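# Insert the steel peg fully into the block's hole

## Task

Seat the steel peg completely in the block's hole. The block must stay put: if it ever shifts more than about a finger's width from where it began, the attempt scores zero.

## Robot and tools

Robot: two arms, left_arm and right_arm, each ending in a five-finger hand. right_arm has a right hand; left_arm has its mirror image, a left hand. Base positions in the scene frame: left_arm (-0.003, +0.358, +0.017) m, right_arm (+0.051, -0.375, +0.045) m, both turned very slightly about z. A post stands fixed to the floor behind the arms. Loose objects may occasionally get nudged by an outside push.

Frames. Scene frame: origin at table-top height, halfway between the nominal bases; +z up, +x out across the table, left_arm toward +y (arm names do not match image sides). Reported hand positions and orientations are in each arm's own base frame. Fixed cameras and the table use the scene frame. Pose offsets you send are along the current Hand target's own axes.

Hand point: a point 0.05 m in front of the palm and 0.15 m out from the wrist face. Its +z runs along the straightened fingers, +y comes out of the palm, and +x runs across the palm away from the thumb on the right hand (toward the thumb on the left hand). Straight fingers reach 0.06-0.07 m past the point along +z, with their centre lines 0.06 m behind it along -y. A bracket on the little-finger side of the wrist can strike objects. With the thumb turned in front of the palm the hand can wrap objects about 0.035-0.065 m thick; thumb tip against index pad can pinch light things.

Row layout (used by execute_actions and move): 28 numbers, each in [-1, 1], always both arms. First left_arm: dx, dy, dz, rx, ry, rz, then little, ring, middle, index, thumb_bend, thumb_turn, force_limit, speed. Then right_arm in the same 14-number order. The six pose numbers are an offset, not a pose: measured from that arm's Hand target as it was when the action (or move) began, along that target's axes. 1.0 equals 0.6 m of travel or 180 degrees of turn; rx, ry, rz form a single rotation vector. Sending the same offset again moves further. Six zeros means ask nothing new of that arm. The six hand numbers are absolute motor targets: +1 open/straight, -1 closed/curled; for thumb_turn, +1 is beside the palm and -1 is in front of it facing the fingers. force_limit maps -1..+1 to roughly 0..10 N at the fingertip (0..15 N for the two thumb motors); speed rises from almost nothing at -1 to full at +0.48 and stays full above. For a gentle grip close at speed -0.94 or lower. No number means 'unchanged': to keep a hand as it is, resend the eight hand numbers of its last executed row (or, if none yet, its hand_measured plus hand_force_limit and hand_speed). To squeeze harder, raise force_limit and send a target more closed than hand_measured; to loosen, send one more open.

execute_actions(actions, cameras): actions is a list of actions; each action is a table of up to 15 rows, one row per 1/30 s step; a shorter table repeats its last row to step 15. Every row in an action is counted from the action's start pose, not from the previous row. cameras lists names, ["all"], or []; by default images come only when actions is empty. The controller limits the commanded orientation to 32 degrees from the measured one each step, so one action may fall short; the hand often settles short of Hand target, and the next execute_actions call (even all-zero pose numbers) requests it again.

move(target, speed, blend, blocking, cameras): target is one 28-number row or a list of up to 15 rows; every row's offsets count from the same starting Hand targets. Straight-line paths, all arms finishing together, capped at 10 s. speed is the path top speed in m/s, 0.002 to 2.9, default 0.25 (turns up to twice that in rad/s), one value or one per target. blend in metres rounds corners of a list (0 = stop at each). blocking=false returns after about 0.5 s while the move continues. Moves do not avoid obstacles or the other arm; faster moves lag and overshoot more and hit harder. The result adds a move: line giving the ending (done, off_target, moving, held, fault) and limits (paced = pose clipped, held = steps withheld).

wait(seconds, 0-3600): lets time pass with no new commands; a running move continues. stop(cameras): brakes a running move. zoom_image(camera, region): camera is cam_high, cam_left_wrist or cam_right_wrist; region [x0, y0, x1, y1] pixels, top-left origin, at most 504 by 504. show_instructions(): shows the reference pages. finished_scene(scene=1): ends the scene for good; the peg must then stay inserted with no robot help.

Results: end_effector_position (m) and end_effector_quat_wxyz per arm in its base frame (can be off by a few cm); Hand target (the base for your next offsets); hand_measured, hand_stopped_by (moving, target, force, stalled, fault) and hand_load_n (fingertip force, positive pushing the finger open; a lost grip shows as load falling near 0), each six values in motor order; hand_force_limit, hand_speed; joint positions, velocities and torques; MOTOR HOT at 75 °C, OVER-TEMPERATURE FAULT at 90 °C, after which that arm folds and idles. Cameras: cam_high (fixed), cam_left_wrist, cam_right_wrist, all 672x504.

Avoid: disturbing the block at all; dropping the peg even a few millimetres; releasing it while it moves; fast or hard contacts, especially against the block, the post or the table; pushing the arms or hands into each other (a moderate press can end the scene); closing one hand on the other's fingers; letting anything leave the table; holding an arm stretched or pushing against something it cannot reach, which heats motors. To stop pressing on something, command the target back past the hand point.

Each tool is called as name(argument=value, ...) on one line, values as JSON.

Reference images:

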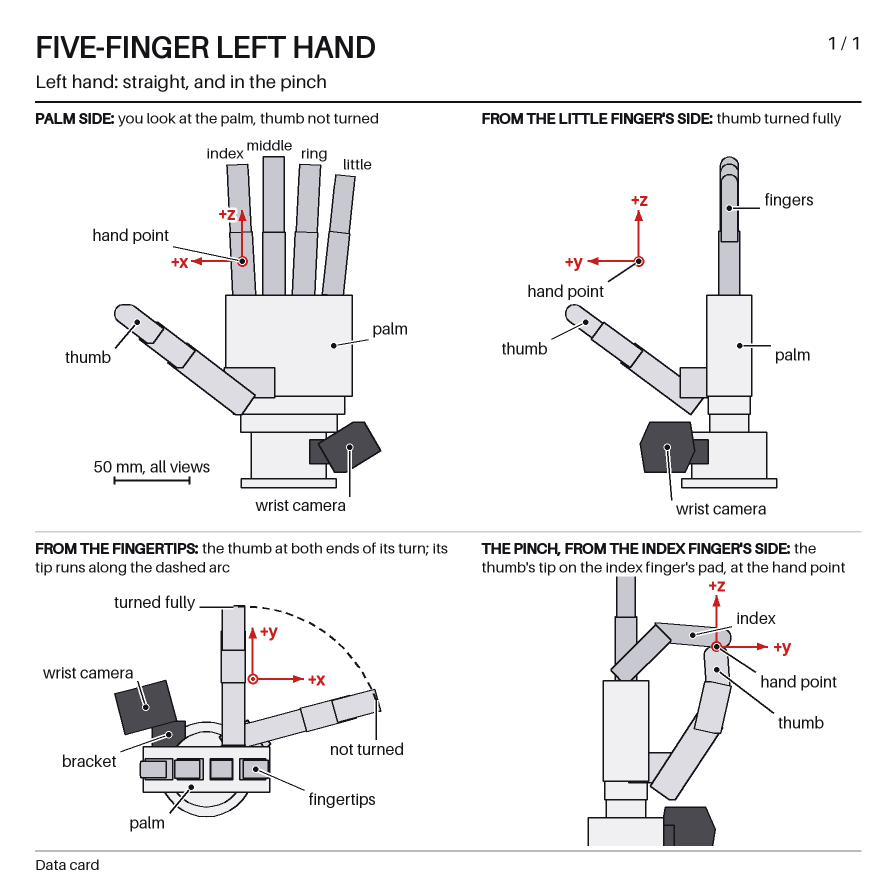

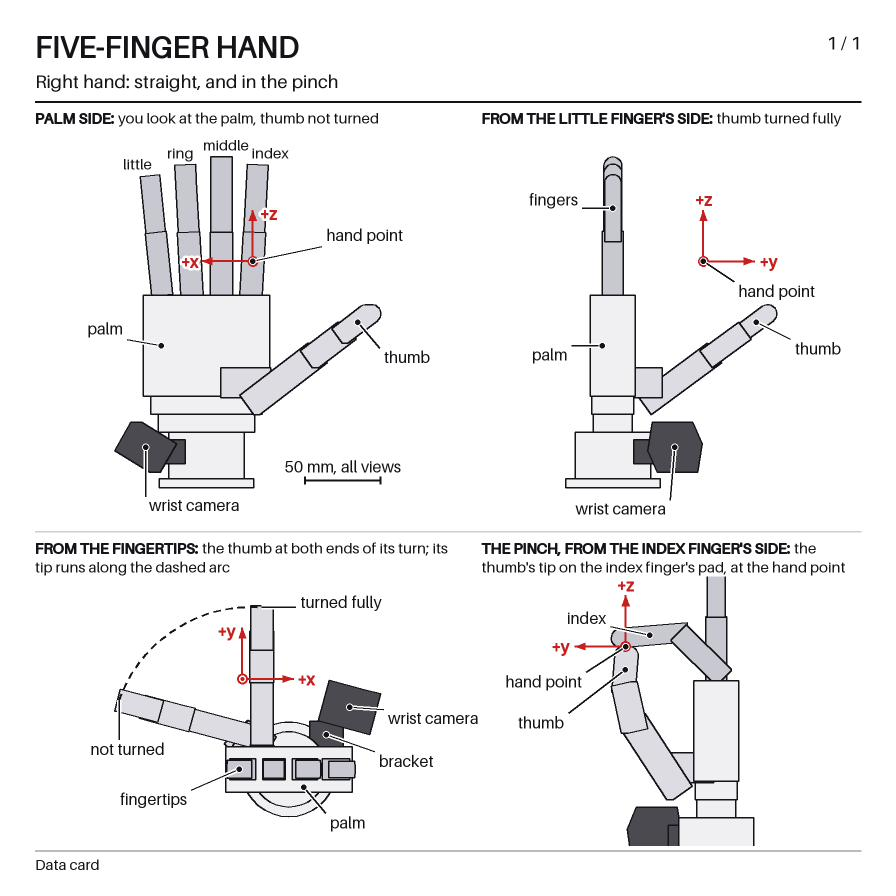

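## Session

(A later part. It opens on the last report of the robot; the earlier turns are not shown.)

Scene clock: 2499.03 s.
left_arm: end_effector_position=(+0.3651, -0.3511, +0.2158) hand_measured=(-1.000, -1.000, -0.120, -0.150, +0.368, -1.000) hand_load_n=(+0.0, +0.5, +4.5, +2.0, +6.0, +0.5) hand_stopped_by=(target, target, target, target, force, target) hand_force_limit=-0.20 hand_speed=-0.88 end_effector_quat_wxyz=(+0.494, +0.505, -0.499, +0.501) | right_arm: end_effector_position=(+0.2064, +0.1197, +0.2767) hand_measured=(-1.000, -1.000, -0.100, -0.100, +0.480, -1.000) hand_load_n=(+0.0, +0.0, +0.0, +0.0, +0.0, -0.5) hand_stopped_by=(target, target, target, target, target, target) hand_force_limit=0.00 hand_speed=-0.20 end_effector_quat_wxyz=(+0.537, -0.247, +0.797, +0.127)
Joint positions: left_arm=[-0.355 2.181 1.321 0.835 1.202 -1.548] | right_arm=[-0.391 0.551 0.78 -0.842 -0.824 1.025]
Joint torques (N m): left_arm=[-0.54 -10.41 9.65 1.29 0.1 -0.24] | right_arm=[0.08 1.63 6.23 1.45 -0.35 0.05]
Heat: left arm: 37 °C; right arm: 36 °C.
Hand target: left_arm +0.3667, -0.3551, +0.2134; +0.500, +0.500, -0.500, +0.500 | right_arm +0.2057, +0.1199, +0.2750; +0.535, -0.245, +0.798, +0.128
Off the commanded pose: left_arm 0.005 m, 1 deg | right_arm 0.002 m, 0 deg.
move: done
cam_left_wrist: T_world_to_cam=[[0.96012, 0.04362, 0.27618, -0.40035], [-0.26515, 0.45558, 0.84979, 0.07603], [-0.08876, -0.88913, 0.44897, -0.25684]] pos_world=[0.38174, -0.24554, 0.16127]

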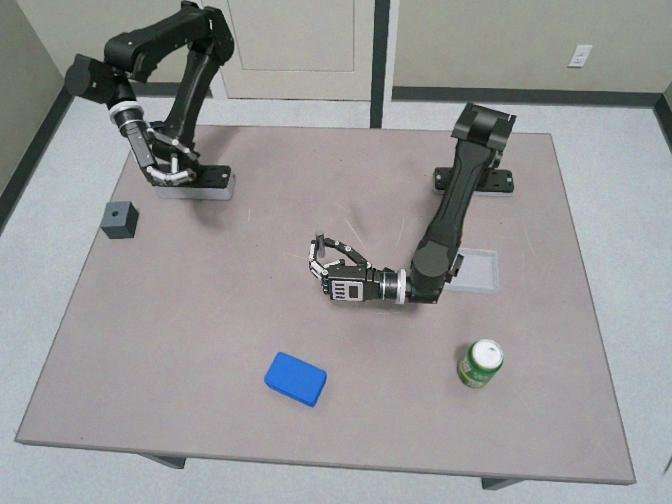

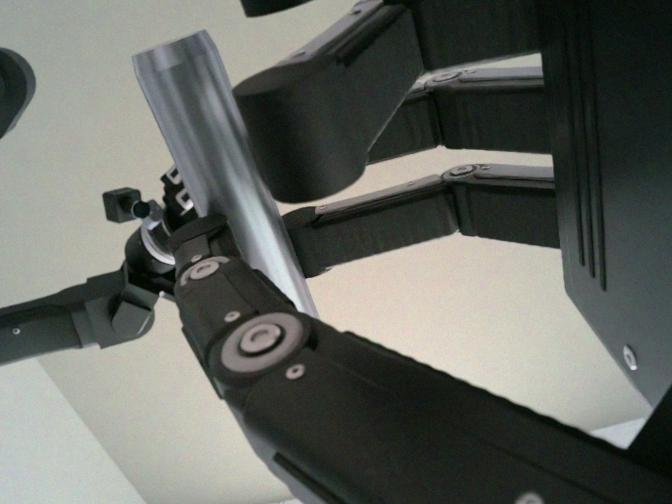

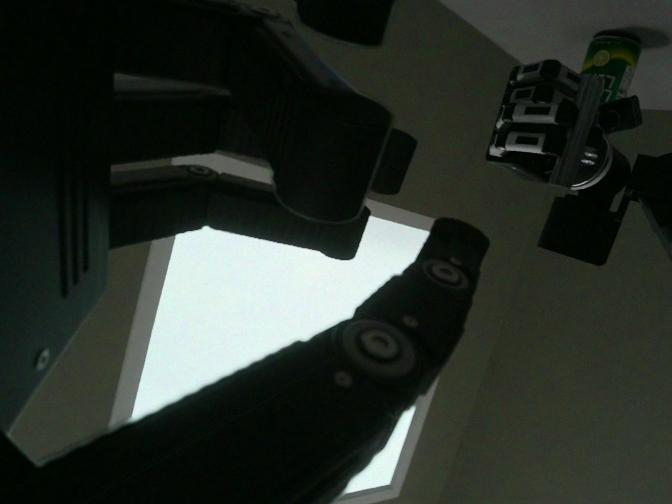

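zoom_image(camera="cam_right_wrist", region=[460, 20, 672, 280])

zoom_image(camera="cam_high", region=[270, 200, 420, 330])

Scaled by 1.938 from the camera's image (finer frame: 960x720).

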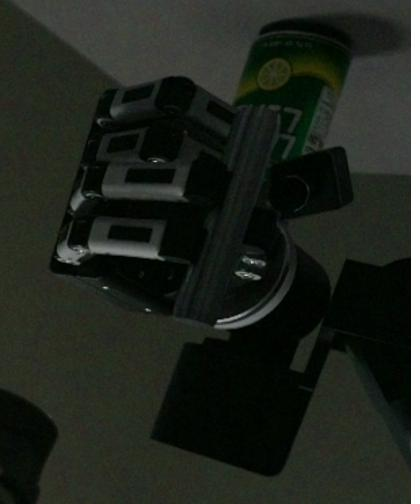

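Scaled by 3.360 from the camera's image (finer frame: 960x720).

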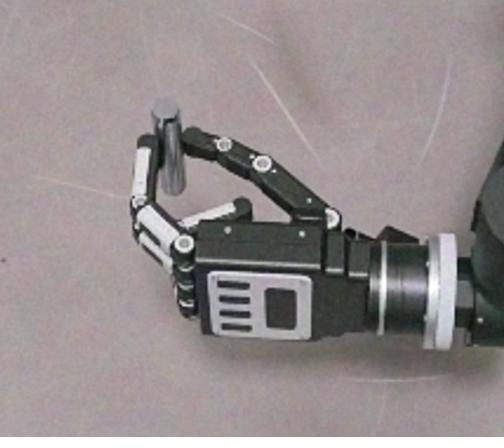

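move(target=[[0, 0, 0, 0, 0, 0, -1, -1, -0.12, -0.15, 0.1, -1, -0.2, -0.88, -0.1285, 0.1068, 0.0935, -0.1443, -0.0924, -0.543, -1, -1, -0.24, -0.28, 0.8, -1, 0, -0.2], [0, 0, 0, 0, 0, 0, -1, -1, -0.12, -0.15, 0.1, -1, -0.2, -0.88, -0.1733, 0.3143, 0.2938, -0.3251, -0.1381, -0.6284, -1, -1, -0.24, -0.28, 0.8, -1, 0, -0.2]], speed=0.25, blend=[0.04, 0], cameras=["all"])

Scene clock: 2605.37 s.
left_arm: end_effector_position=(+0.3651, -0.3511, +0.2164) hand_measured=(-1.000, -1.000, -0.120, -0.150, +0.368, -1.000) hand_load_n=(+0.0, +0.0, +5.0, +2.0, +5.5, +0.5) hand_stopped_by=(target, target, target, target, force, target) hand_force_limit=-0.20 hand_speed=-0.88 end_effector_quat_wxyz=(+0.495, +0.505, -0.499, +0.502) | right_arm: end_effector_position=(+0.2755, +0.3840, +0.3081) hand_measured=(-1.000, -1.000, -0.240, -0.280, +0.800, -1.000) hand_load_n=(+0.0, +0.0, +0.0, +0.0, +0.0, +0.0) hand_stopped_by=(target, target, target, target, target, target) hand_force_limit=0.00 hand_speed=-0.20 end_effector_quat_wxyz=(-0.441, +0.896, -0.011, +0.058)
Joint positions: left_arm=[-0.355 2.181 1.321 0.84 1.202 -1.551] | right_arm=[0.752 2.201 2.85 -1.421 -0.522 -0.57]
Joint torques (N m): left_arm=[-0.55 -10.33 9.62 1.26 0.09 -0.22] | right_arm=[0.25 -6.69 6.46 1.24 -0.32 -0.06]
Heat: left arm: 38 °C; right arm: 36 °C.
Hand target: left_arm +0.3667, -0.3551, +0.2134; +0.500, +0.500, -0.500, +0.500 | right_arm +0.2776, +0.3883, +0.2896; -0.366, +0.931, +0.000, -0.001
Off the commanded pose: left_arm 0.005 m, 1 deg | right_arm 0.019 m, 12 deg.
elbow stopped short (right arm): the move would have taken joint 3 (elbow) straighter than the controller allows.
move: off_target (right_arm)
cam_left_wrist: T_world_to_cam=[[0.95977, 0.04416, 0.27728, -0.40037], [-0.26621, 0.45703, 0.84868, 0.07664], [-0.08924, -0.88836, 0.4504, -0.25688]] pos_world=[0.38174, -0.24554, 0.16167]
cam_right_wrist: T_world_to_cam=[[0.29889, -0.58369, -0.75497, 0.37561], [-0.86995, -0.49184, 0.03585, 0.42058], [-0.39225, 0.64607, -0.65478, 0.17373]] pos_world=[0.32177, 0.31386, 0.38225]

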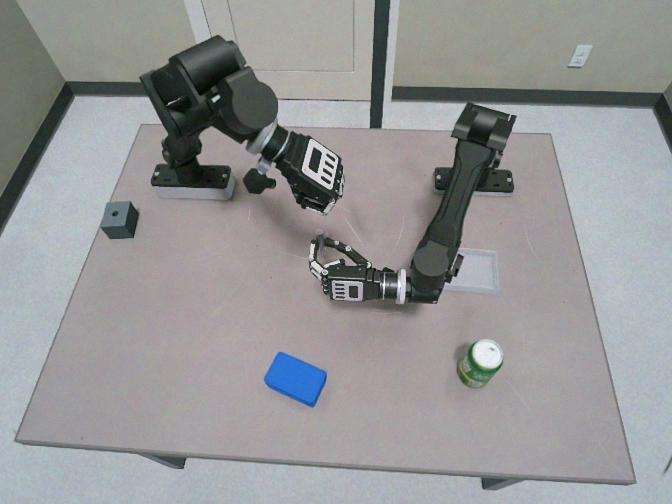

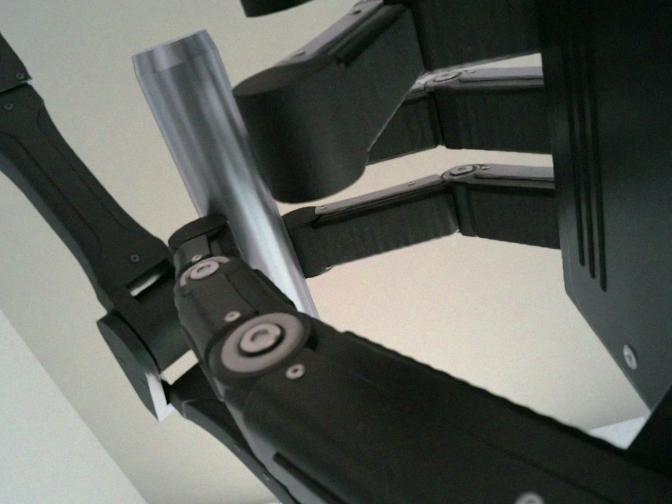

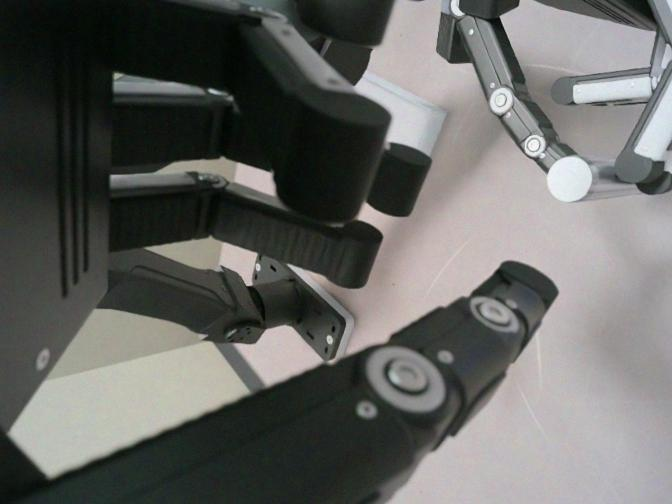

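move(target=[-0.1417, 0, 0, 0, 0, 0, -1, -1, -0.12, -0.15, 0.1, -1, -0.2, -0.88, 0, 0, 0, 0, 0, 0, -1, -1, -0.24, -0.28, 0.8, -1, 0, -0.2], speed=0.12, cameras=["cam_high", "cam_right_wrist"])

Scene clock: 2621.10 s.
left_arm: end_effector_position=(+0.3704, -0.3531, +0.1401) hand_measured=(-1.000, -1.000, -0.120, -0.150, +0.368, -1.000) hand_load_n=(+0.0, +0.0, +4.5, +2.0, +6.0, +0.0) hand_stopped_by=(target, target, target, target, force, target) hand_force_limit=-0.20 hand_speed=-0.88 end_effector_quat_wxyz=(+0.491, +0.495, -0.503, +0.511) | right_arm: end_effector_position=(+0.2753, +0.3839, +0.3080) hand_measured=(-1.000, -1.000, -0.240, -0.280, +0.800, -1.000) hand_load_n=(+0.0, +0.0, +0.0, +0.0, +0.0, +0.0) hand_stopped_by=(target, target, target, target, target, target) hand_force_limit=0.00 hand_speed=-0.20 end_effector_quat_wxyz=(-0.441, +0.896, -0.011, +0.057)
Joint positions: left_arm=[-0.355 2.399 1.321 1.087 1.203 -1.551] | right_arm=[0.752 2.201 2.85 -1.421 -0.522 -0.57]
Joint torques (N m): left_arm=[-0.58 -11.1 5.96 1.23 0.06 -0.25] | right_arm=[0.25 -6.69 6.46 1.25 -0.32 -0.06]
Heat: left arm: 37 °C; right arm: 36 °C.
Hand target: left_arm +0.3667, -0.3551, +0.1285; +0.500, +0.500, -0.500, +0.500 | right_arm +0.2776, +0.3883, +0.2896; -0.366, +0.931, +0.000, -0.001
Off the commanded pose: left_arm 0.012 m, 2 deg | right_arm 0.019 m, 12 deg.
elbow stopped short (right arm): the move would have taken joint 3 (elbow) straighter than the controller allows.
move: off_target (left_arm)
cam_right_wrist: T_world_to_cam=[[0.29844, -0.5841, -0.75483, 0.37572], [-0.86997, -0.49175, 0.03657, 0.42015], [-0.39255, 0.64576, -0.6549, 0.17393]] pos_world=[0.32166, 0.31376, 0.38215]

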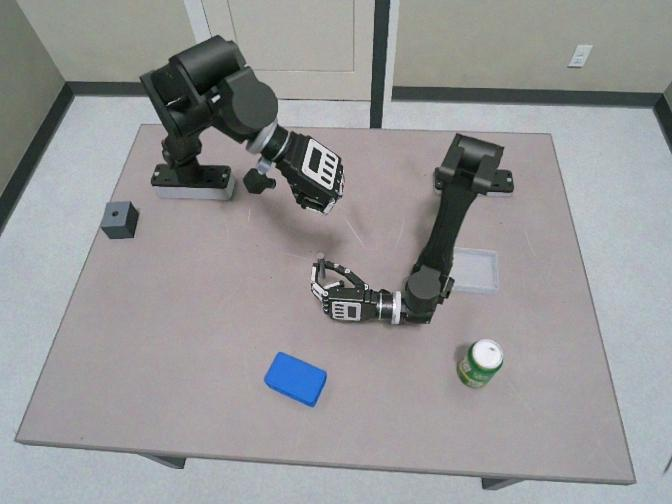

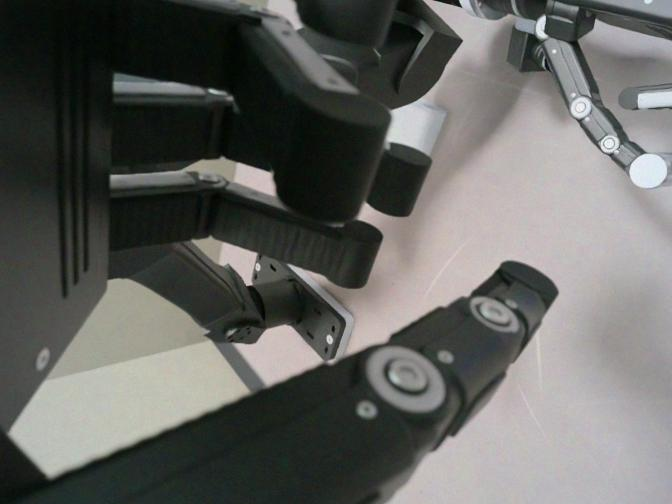

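move(target=[0, 0, 0, 0, 0, 0, -1, -1, -0.12, -0.15, 0.1, -1, -0.2, -0.88, 0.0227, 0.1025, 0.1177, 0, 0, 0, -1, -1, -0.24, -0.28, 0.8, -1, 0, -0.2], speed=0.12, cameras=["all"])

Scene clock: 2677.83 s.
left_arm: end_effector_position=(+0.3704, -0.3530, +0.1403) hand_measured=(-1.000, -1.000, -0.120, -0.150, +0.368, -1.000) hand_load_n=(+0.0, +0.0, +4.5, +2.0, +6.0, +0.5) hand_stopped_by=(target, target, target, target, force, target) hand_force_limit=-0.20 hand_speed=-0.88 end_effector_quat_wxyz=(+0.491, +0.495, -0.503, +0.511) | right_arm: end_effector_position=(+0.2931, +0.3933, +0.1897) hand_measured=(-1.000, -1.000, -0.240, -0.280, +0.800, -1.000) hand_load_n=(+0.0, +0.0, +0.0, +0.0, +0.0, +0.0) hand_stopped_by=(target, target, target, target, target, target) hand_force_limit=0.00 hand_speed=-0.20 end_effector_quat_wxyz=(-0.361, +0.932, -0.002, -0.007)
Joint positions: left_arm=[-0.355 2.399 1.321 1.089 1.203 -1.552] | right_arm=[0.752 2.234 2.444 -1.231 -0.523 -0.664]
Joint torques (N m): left_arm=[-0.58 -11.11 5.94 1.25 0.05 -0.23] | right_arm=[0.1 -13.96 4.08 1.28 -0.3 0.01]
Heat: left arm: 35 °C; right arm: 36 °C.
Hand target: left_arm +0.3667, -0.3551, +0.1285; +0.500, +0.500, -0.500, +0.500 | right_arm +0.2911, +0.3915, +0.1960; -0.366, +0.930, +0.000, -0.001
Off the commanded pose: left_arm 0.013 m, 2 deg | right_arm 0.007 m, 1 deg.
move: done
cam_left_wrist: T_world_to_cam=[[0.95184, 0.04619, 0.30309, -0.38422], [-0.28887, 0.46634, 0.83611, 0.15696], [-0.10272, -0.8834, 0.45723, -0.21813]] pos_world=[0.38865, -0.24815, 0.08495]
cam_right_wrist: T_world_to_cam=[[0.25828, -0.69129, -0.67485, 0.32537], [-0.82275, -0.52352, 0.22138, 0.40813], [-0.50633, 0.49805, -0.70397, 0.19804]] pos_world=[0.35203, 0.33995, 0.26864]

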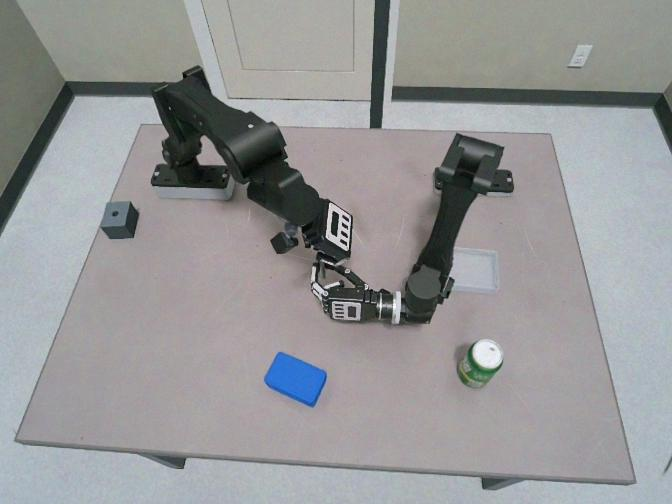

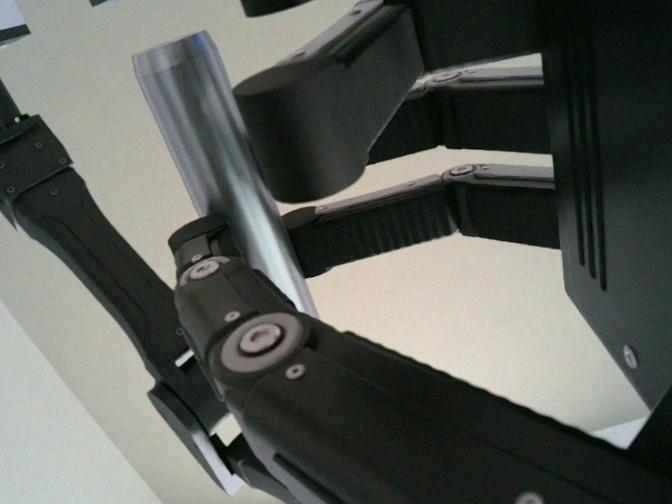

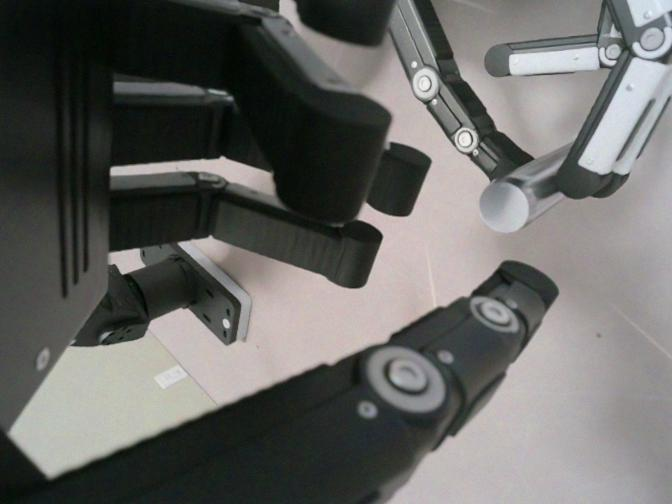

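zoom_image(camera="cam_right_wrist", region=[420, 130, 620, 280])

zoom_image(camera="cam_high", region=[240, 180, 400, 330])

Scaled by 2.520 from the camera's image (finer frame: 960x720).

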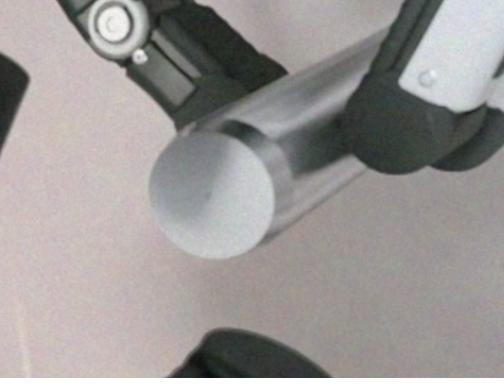

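Scaled by 3.150 from the camera's image (finer frame: 960x720).

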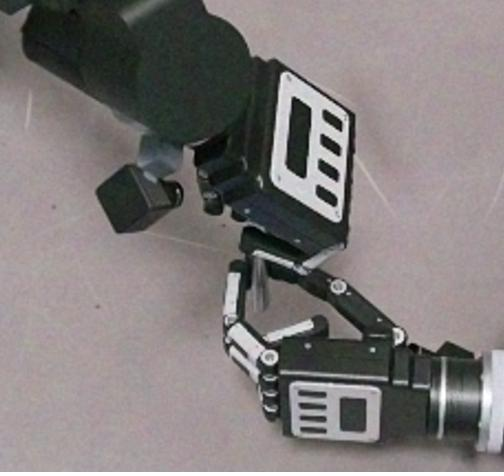

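move(target=[0, 0, 0, 0, 0, 0, -1, -1, -0.12, -0.15, 0.1, -1, -0.2, -0.88, -0.0018, 0.0333, 0.0488, 0, 0, 0, -1, -1, -0.24, -0.28, 0.8, -1, 0, -0.2], speed=0.06, cameras=["cam_right_wrist", "cam_left_wrist", "cam_high"])

zoom_image(camera="cam_right_wrist", region=[280, 100, 600, 340])

Scene clock: 2720.27 s.
left_arm: end_effector_position=(+0.3703, -0.3530, +0.1404) hand_measured=(-1.000, -1.000, -0.120, -0.150, +0.368, -1.000) hand_load_n=(+0.0, +0.0, +5.0, +2.0, +6.0, +0.5) hand_stopped_by=(target, target, target, target, force, target) hand_force_limit=-0.20 hand_speed=-0.88 end_effector_quat_wxyz=(+0.491, +0.495, -0.503, +0.511) | right_arm: end_effector_position=(+0.2937, +0.3979, +0.1554) hand_measured=(-1.000, -1.000, -0.240, -0.280, +0.800, -1.000) hand_load_n=(+0.0, +0.5, +0.0, +0.0, +0.0, +0.0) hand_stopped_by=(target, target, target, target, target, target) hand_force_limit=0.00 hand_speed=-0.20 end_effector_quat_wxyz=(-0.363, +0.932, -0.001, -0.007)
Joint positions: left_arm=[-0.355 2.399 1.321 1.089 1.203 -1.552] | right_arm=[0.758 2.169 2.188 -1.035 -0.523 -0.658]
Joint torques (N m): left_arm=[-0.57 -11.06 5.94 1.25 0.05 -0.22] | right_arm=[0.5 -13.87 4.4 1.29 -0.24 0.06]
Heat: left arm: 35 °C; right arm: 36 °C.
Hand target: left_arm +0.3667, -0.3551, +0.1285; +0.500, +0.500, -0.500, +0.500 | right_arm +0.2899, +0.3968, +0.1608; -0.366, +0.931, +0.000, -0.001
Off the commanded pose: left_arm 0.013 m, 2 deg | right_arm 0.007 m, 1 deg.
move: done
cam_left_wrist: T_world_to_cam=[[0.95173, 0.04622, 0.30344, -0.3842], [-0.28917, 0.46649, 0.83592, 0.15713], [-0.10292, -0.88332, 0.45734, -0.21804]] pos_world=[0.38865, -0.24815, 0.08495]
cam_right_wrist: T_world_to_cam=[[0.25954, -0.68832, -0.67739, 0.30409], [-0.82215, -0.52548, 0.21895, 0.41961], [-0.50666, 0.50009, -0.70229, 0.17106]] pos_world=[0.35273, 0.34426, 0.23424]

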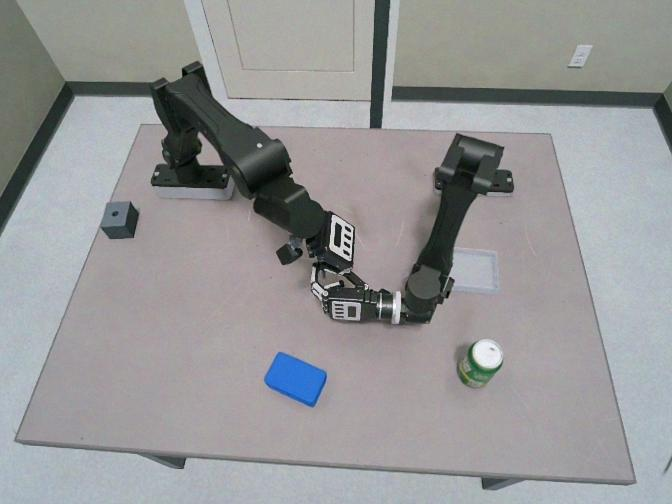

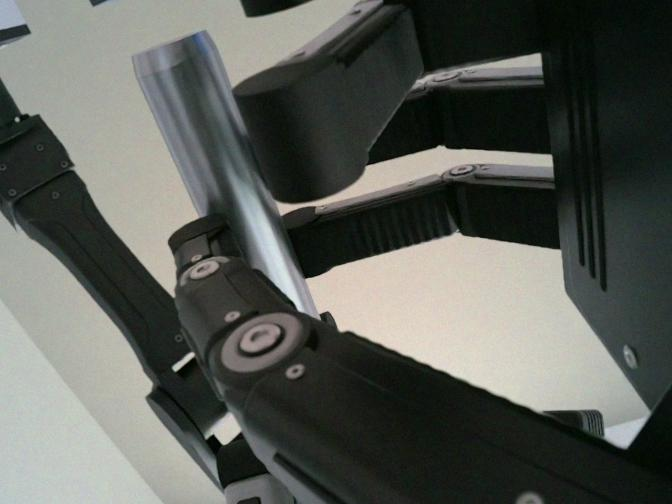

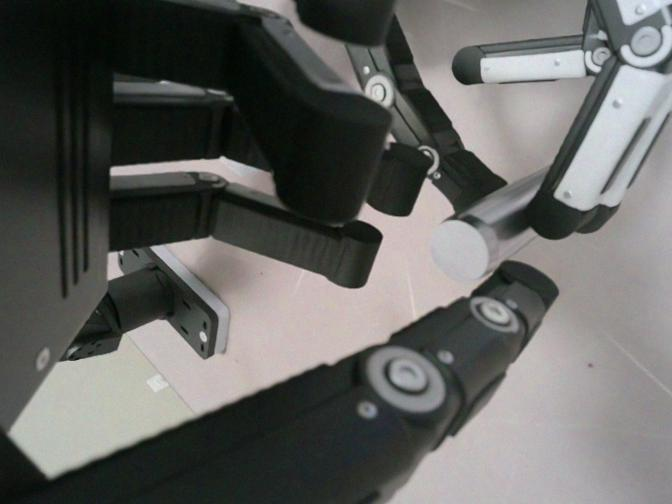

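Scaled by 1.575 from the camera's image (finer frame: 960x720).

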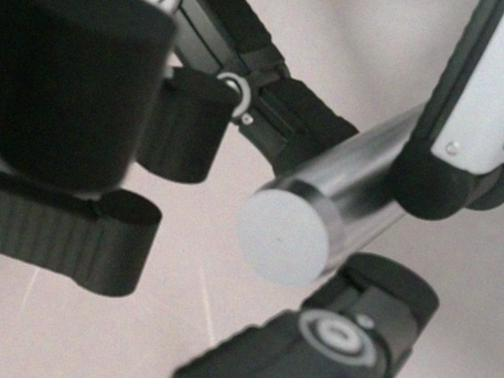

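move(target=[0, 0, 0, 0, 0, 0, -1, -1, -0.12, -0.15, 0.1, -1, -0.2, -0.88, -0.0037, 0.0267, 0.0252, 0, 0, 0, -1, -1, -0.24, -0.28, 0.8, -1, 0, -0.2], speed=0.04, cameras=["cam_right_wrist", "cam_left_wrist", "cam_high"])

zoom_image(camera="cam_right_wrist", region=[280, 100, 600, 340])

Scene clock: 2754.03 s.
left_arm: end_effector_position=(+0.3703, -0.3530, +0.1404) hand_measured=(-1.000, -1.000, -0.120, -0.150, +0.368, -1.000) hand_load_n=(+0.0, +0.0, +4.5, +2.0, +6.0, +0.5) hand_stopped_by=(target, target, target, target, force, target) hand_force_limit=-0.20 hand_speed=-0.88 end_effector_quat_wxyz=(+0.491, +0.495, -0.503, +0.511) | right_arm: end_effector_position=(+0.2921, +0.3964, +0.1340) hand_measured=(-1.000, -1.000, -0.240, -0.280, +0.800, -1.000) hand_load_n=(+0.0, +0.0, +0.0, +0.0, +0.0, +0.0) hand_stopped_by=(target, target, target, target, target, target) hand_force_limit=0.00 hand_speed=-0.20 end_effector_quat_wxyz=(-0.364, +0.932, -0.002, -0.006)
Joint positions: left_arm=[-0.355 2.399 1.321 1.089 1.203 -1.552] | right_arm=[0.758 2.132 2.043 -0.924 -0.522 -0.657]
Joint torques (N m): left_arm=[-0.54 -11.1 5.94 1.25 0.04 -0.23] | right_arm=[0.59 -13.75 4.45 1.28 -0.23 0.05]
Heat: left arm: 35 °C; right arm: 46 °C.
Hand target: left_arm +0.3667, -0.3551, +0.1285; +0.500, +0.500, -0.500, +0.500 | right_arm +0.2877, +0.3953, +0.1390; -0.366, +0.931, +0.000, -0.001
Off the commanded pose: left_arm 0.013 m, 2 deg | right_arm 0.007 m, 1 deg.
move: done
cam_left_wrist: T_world_to_cam=[[0.95173, 0.04622, 0.30344, -0.3842], [-0.28917, 0.46649, 0.83592, 0.15713], [-0.10292, -0.88332, 0.45734, -0.21804]] pos_world=[0.38865, -0.24815, 0.08495]
cam_right_wrist: T_world_to_cam=[[0.2595, -0.68783, -0.6779, 0.28889], [-0.82287, -0.52492, 0.21761, 0.42241], [-0.50552, 0.50135, -0.70221, 0.15512]] pos_world=[0.35103, 0.34267, 0.21284]

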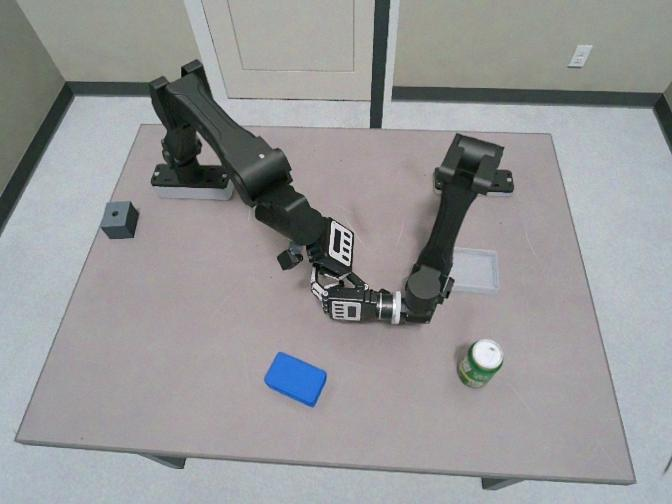

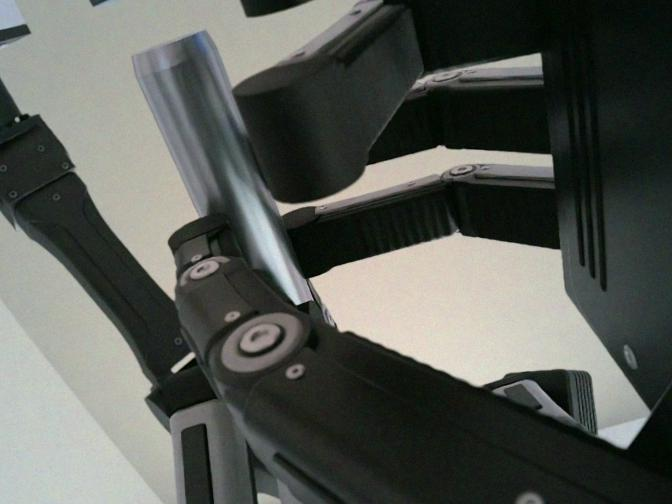

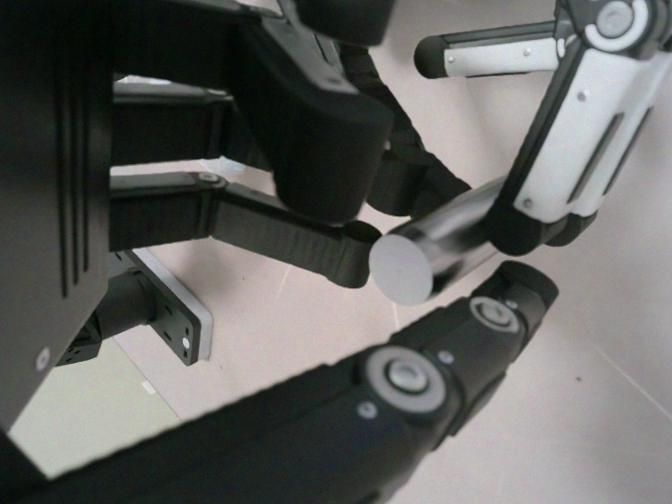

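Scaled by 1.575 from the camera's image (finer frame: 960x720).

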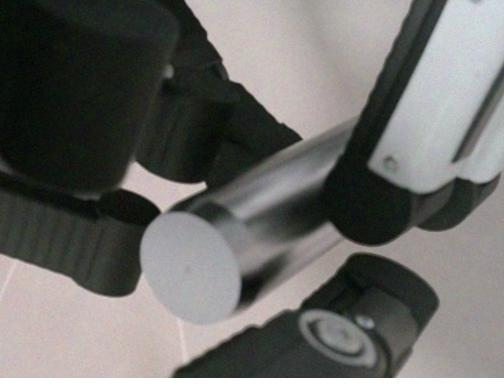

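move(target=[[0, 0, 0, 0, 0, 0, -1, -1, -0.12, -0.15, 0.1, -1, -0.2, -0.88, -0.005, 0.0012, -0.0011, 0, 0, 0, -1, -1, -0.24, -0.28, 0.8, -1, 0, -0.2], [0, 0, 0, 0, 0, 0, -1, -1, -0.12, -0.15, 0.1, -1, -0.2, -0.88, -0.005, 0.0012, -0.0011, 0, 0, 0, -1, -1, -0.24, -0.28, 0.2, -1, -0.6, -0.9]], speed=0.03, cameras=["cam_right_wrist", "cam_left_wrist"])

zoom_image(camera="cam_right_wrist", region=[280, 100, 600, 340])

Scene clock: 2791.10 s.
left_arm: end_effector_position=(+0.3694, -0.3528, +0.1404) hand_measured=(-1.000, -1.000, -0.120, -0.150, +0.368, -1.000) hand_load_n=(+0.0, +0.0, +5.5, +1.0, +6.0, +0.0) hand_stopped_by=(target, target, target, target, force, target) hand_force_limit=-0.20 hand_speed=-0.88 end_effector_quat_wxyz=(+0.492, +0.493, -0.504, +0.510) | right_arm: end_effector_position=(+0.2899, +0.3952, +0.1334) hand_measured=(-1.000, -1.000, -0.240, -0.280, +0.552, -1.000) hand_load_n=(+0.0, +0.0, +1.0, +0.0, +3.5, +0.0) hand_stopped_by=(target, target, target, target, force, target) hand_force_limit=-0.60 hand_speed=-0.90 end_effector_quat_wxyz=(-0.362, +0.932, -0.002, -0.005)
Joint positions: left_arm=[-0.355 2.399 1.321 1.09 1.208 -1.553] | right_arm=[0.761 2.119 2.02 -0.914 -0.517 -0.654]
Joint torques (N m): left_arm=[-0.55 -11.07 5.94 1.24 0 -0.21] | right_arm=[0.61 -13.71 4.49 1.29 -0.28 0.06]
Heat: left arm: 35 °C; right arm: 45 °C.
Hand target: left_arm +0.3667, -0.3551, +0.1285; +0.500, +0.500, -0.500, +0.500 | right_arm +0.2847, +0.3944, +0.1390; -0.366, +0.931, +0.000, -0.001
Off the commanded pose: left_arm 0.012 m, 2 deg | right_arm 0.008 m, 1 deg.
move: done
cam_left_wrist: T_world_to_cam=[[0.95186, 0.04196, 0.30366, -0.38499], [-0.28724, 0.46801, 0.83574, 0.15649], [-0.10705, -0.88273, 0.45753, -0.21622]] pos_world=[0.38826, -0.24795, 0.08505]
cam_right_wrist: T_world_to_cam=[[0.25935, -0.69029, -0.67545, 0.28889], [-0.82447, -0.52248, 0.2174, 0.41949], [-0.50298, 0.5005, -0.70464, 0.15411]] pos_world=[0.34845, 0.34147, 0.21253]
Images, in order (width x height): cam_left_wrist 672x504, cam_right_wrist 672x504.

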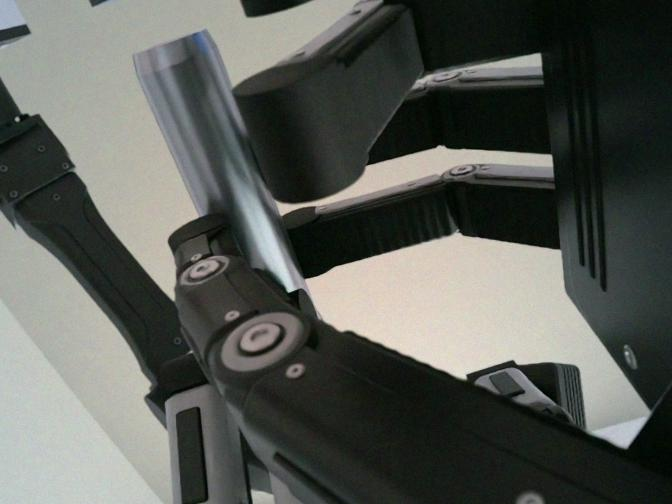

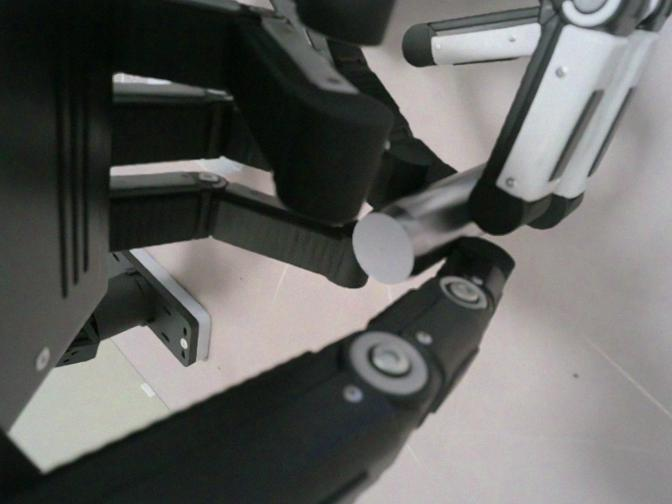

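Scaled by 1.575 from the camera's image (finer frame: 960x720).

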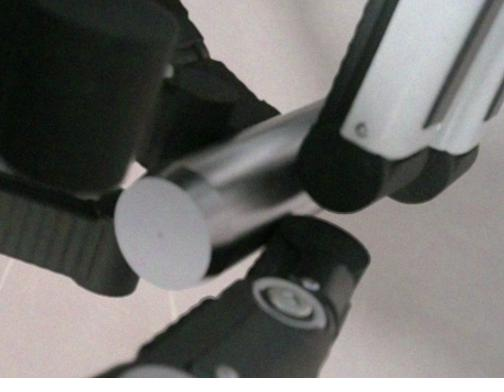

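move(target=[0, 0, 0, 0, 0, 0, -1, -1, -0.12, -0.15, 0.1, -1, -0.2, -0.88, 0, 0, 0, 0, 0, 0, -1, -1, -0.24, -0.28, 0.0, -1, 0.08, -0.9], speed=0.03, cameras=["cam_right_wrist"])

zoom_image(camera="cam_right_wrist", region=[280, 100, 600, 340])

Scene clock: 2802.07 s.
left_arm: end_effector_position=(+0.3692, -0.3527, +0.1405) hand_measured=(-1.000, -1.000, -0.120, -0.150, +0.368, -1.000) hand_load_n=(+0.0, +0.0, +6.5, +0.0, +5.5, +0.0) hand_stopped_by=(target, target, target, target, force, target) hand_force_limit=-0.20 hand_speed=-0.88 end_effector_quat_wxyz=(+0.492, +0.493, -0.505, +0.510) | right_arm: end_effector_position=(+0.2899, +0.3952, +0.1334) hand_measured=(-1.000, -1.000, -0.240, -0.280, +0.514, -1.000) hand_load_n=(+0.0, +0.0, +2.5, +0.0, +8.0, +0.0) hand_stopped_by=(target, target, target, target, force, target) hand_force_limit=0.08 hand_speed=-0.90 end_effector_quat_wxyz=(-0.362, +0.932, -0.002, -0.005)
Joint positions: left_arm=[-0.355 2.399 1.321 1.091 1.209 -1.553] | right_arm=[0.761 2.119 2.02 -0.914 -0.517 -0.654]
Joint torques (N m): left_arm=[-0.55 -11.06 5.96 1.24 -0.02 -0.21] | right_arm=[0.61 -13.7 4.49 1.29 -0.27 0.06]
Heat: left arm: 35 °C; right arm: 48 °C.
Hand target: left_arm +0.3667, -0.3551, +0.1285; +0.500, +0.500, -0.500, +0.500 | right_arm +0.2847, +0.3944, +0.1390; -0.366, +0.931, +0.000, -0.001
Off the commanded pose: left_arm 0.012 m, 2 deg | right_arm 0.008 m, 1 deg.
move: done
cam_right_wrist: T_world_to_cam=[[0.25935, -0.69029, -0.67545, 0.28889], [-0.82447, -0.52248, 0.2174, 0.41949], [-0.50298, 0.5005, -0.70464, 0.15411]] pos_world=[0.34845, 0.34147, 0.21253]

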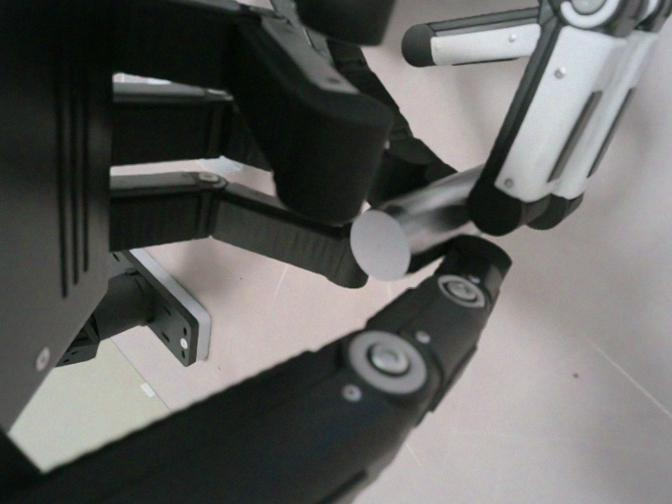

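Scaled by 1.575 from the camera's image (finer frame: 960x720).

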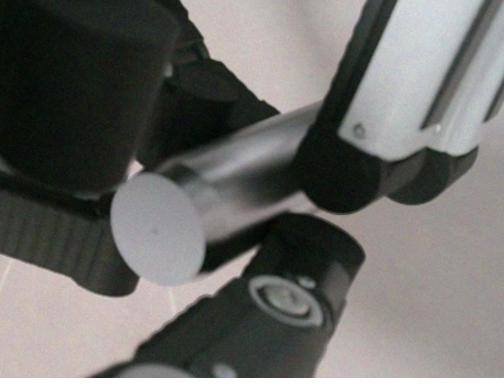

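move(target=[[0, 0, 0, 0, 0, 0, -1, -1, -0.12, -0.15, 0.75, -1, -0.2, -0.7, 0, 0, 0, 0, 0, 0, -1, -1, -0.24, -0.28, 0.0, -1, 0.08, -0.9]], speed=0.03, cameras=["cam_right_wrist", "cam_left_wrist"])

Scene clock: 2823.87 s.
left_arm: end_effector_position=(+0.3696, -0.3527, +0.1419) hand_measured=(-1.000, -1.000, -0.120, -0.150, +0.750, -1.000) hand_load_n=(+0.0, +0.0, +0.0, +0.0, +0.0, -0.5) hand_stopped_by=(target, target, target, target, target, target) hand_force_limit=-0.20 hand_speed=-0.70 end_effector_quat_wxyz=(+0.493, +0.493, -0.503, +0.511) | right_arm: end_effector_position=(+0.2895, +0.3961, +0.1334) hand_measured=(-1.000, -1.000, -0.240, -0.280, +0.514, -1.000) hand_load_n=(+0.0, +0.0, +5.5, +0.0, +5.0, +0.5) hand_stopped_by=(target, target, target, target, force, target) hand_force_limit=0.08 hand_speed=-0.90 end_effector_quat_wxyz=(-0.362, +0.932, -0.001, -0.004)
Joint positions: left_arm=[-0.355 2.399 1.321 1.099 1.207 -1.563] | right_arm=[0.763 2.119 2.02 -0.913 -0.514 -0.653]
Joint torques (N m): left_arm=[-0.58 -11.04 5.91 1.16 -0.01 -0.11] | right_arm=[0.39 -13.72 4.48 1.28 -0.3 0.05]
Heat: left arm: 35 °C; right arm: 51 °C.
Hand target: left_arm +0.3667, -0.3551, +0.1285; +0.500, +0.500, -0.500, +0.500 | right_arm +0.2846, +0.3944, +0.1390; -0.366, +0.931, +0.000, -0.001
Off the commanded pose: left_arm 0.014 m, 2 deg | right_arm 0.007 m, 1 deg.
move: done
cam_left_wrist: T_world_to_cam=[[0.95256, 0.04321, 0.30126, -0.38495], [-0.28541, 0.47055, 0.83494, 0.15566], [-0.10568, -0.88132, 0.46056, -0.21722]] pos_world=[0.38816, -0.24805, 0.08604]
cam_right_wrist: T_world_to_cam=[[0.26141, -0.69013, -0.67482, 0.28887], [-0.82449, -0.52317, 0.21565, 0.4202], [-0.50187, 0.50001, -0.70577, 0.15346]] pos_world=[0.34795, 0.34246, 0.21263]
Images, in order (width x height): cam_left_wrist 672x504, cam_right_wrist 672x504.

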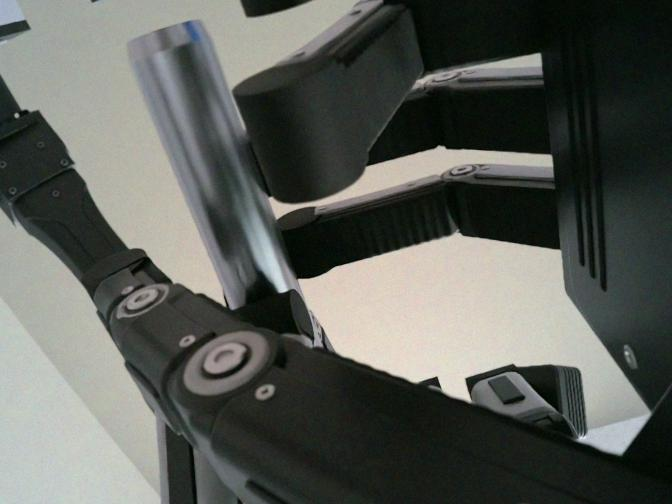

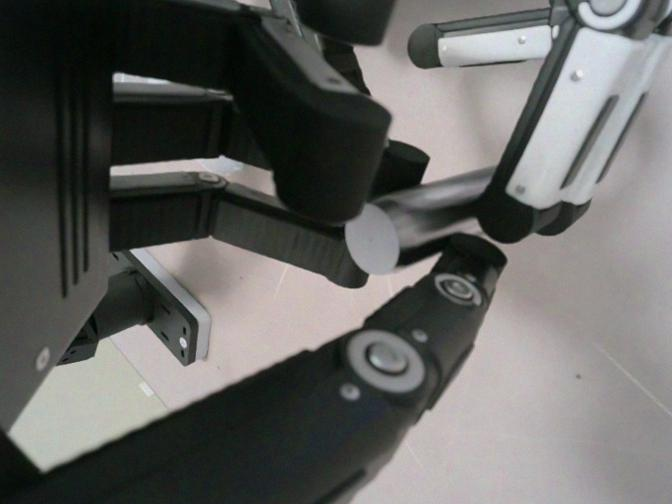

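wait(seconds=0, cameras=["all"])

Scene clock: 2850.63 s.
left_arm: end_effector_position=(+0.3696, -0.3527, +0.1419) hand_measured=(-1.000, -1.000, -0.120, -0.150, +0.750, -1.000) hand_load_n=(+0.0, +0.0, +0.0, +0.0, +0.0, -0.5) hand_stopped_by=(target, target, target, target, target, target) hand_force_limit=-0.20 hand_speed=-0.70 end_effector_quat_wxyz=(+0.493, +0.493, -0.503, +0.511) | right_arm: end_effector_position=(+0.2895, +0.3961, +0.1334) hand_measured=(-1.000, -1.000, -0.240, -0.280, +0.514, -1.000) hand_load_n=(+0.5, +0.0, +5.5, -0.5, +5.0, +1.0) hand_stopped_by=(target, target, target, target, force, target) hand_force_limit=0.08 hand_speed=-0.90 end_effector_quat_wxyz=(-0.362, +0.932, -0.001, -0.004)
Joint positions: left_arm=[-0.355 2.399 1.321 1.099 1.207 -1.563] | right_arm=[0.763 2.119 2.02 -0.913 -0.514 -0.653]
Joint torques (N m): left_arm=[-0.55 -11.07 5.94 1.17 0 -0.11] | right_arm=[0.4 -13.72 4.48 1.27 -0.3 0.05]
Heat: left arm: 34 °C; right arm: 53 °C.
Hand target: left_arm +0.3667, -0.3551, +0.1285; +0.500, +0.500, -0.500, +0.500 | right_arm +0.2846, +0.3944, +0.1390; -0.366, +0.931, +0.000, -0.001
Off the commanded pose: left_arm 0.014 m, 2 deg | right_arm 0.007 m, 1 deg.
cam_left_wrist: T_world_to_cam=[[0.95256, 0.04321, 0.30126, -0.38495], [-0.28541, 0.47055, 0.83494, 0.15566], [-0.10568, -0.88132, 0.46056, -0.21722]] pos_world=[0.38816, -0.24805, 0.08604]
cam_right_wrist: T_world_to_cam=[[0.26141, -0.69013, -0.67482, 0.28887], [-0.82449, -0.52317, 0.21565, 0.4202], [-0.50187, 0.50001, -0.70577, 0.15346]] pos_world=[0.34795, 0.34246, 0.21263]

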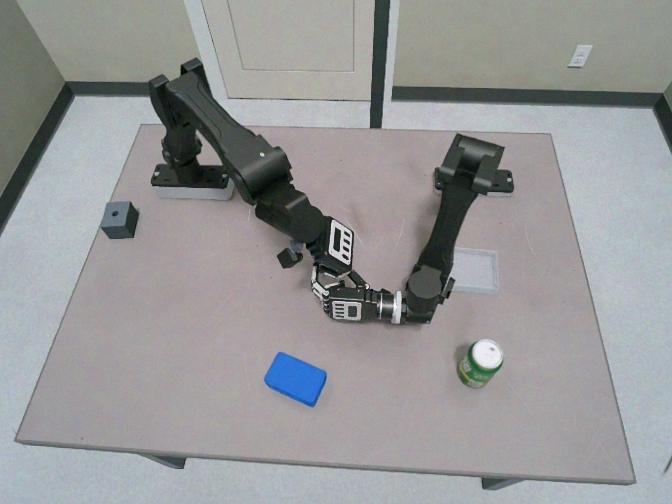

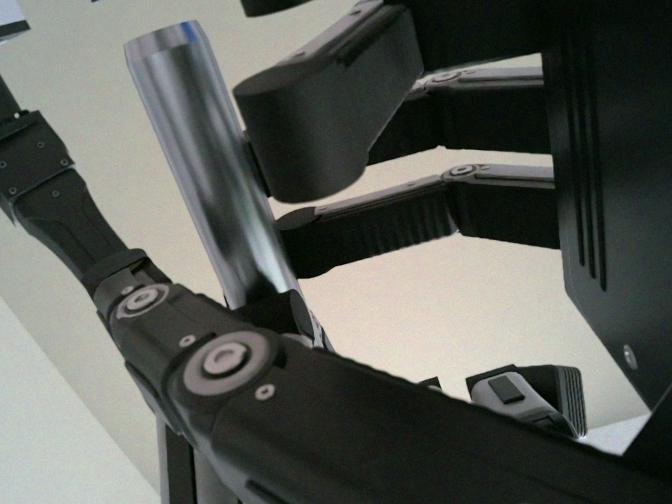

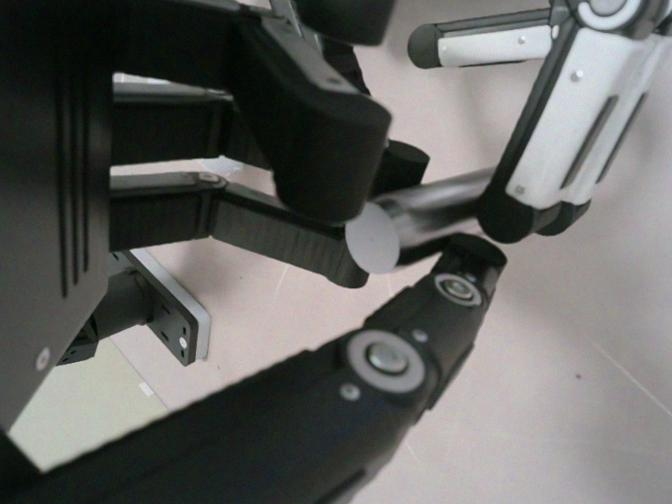

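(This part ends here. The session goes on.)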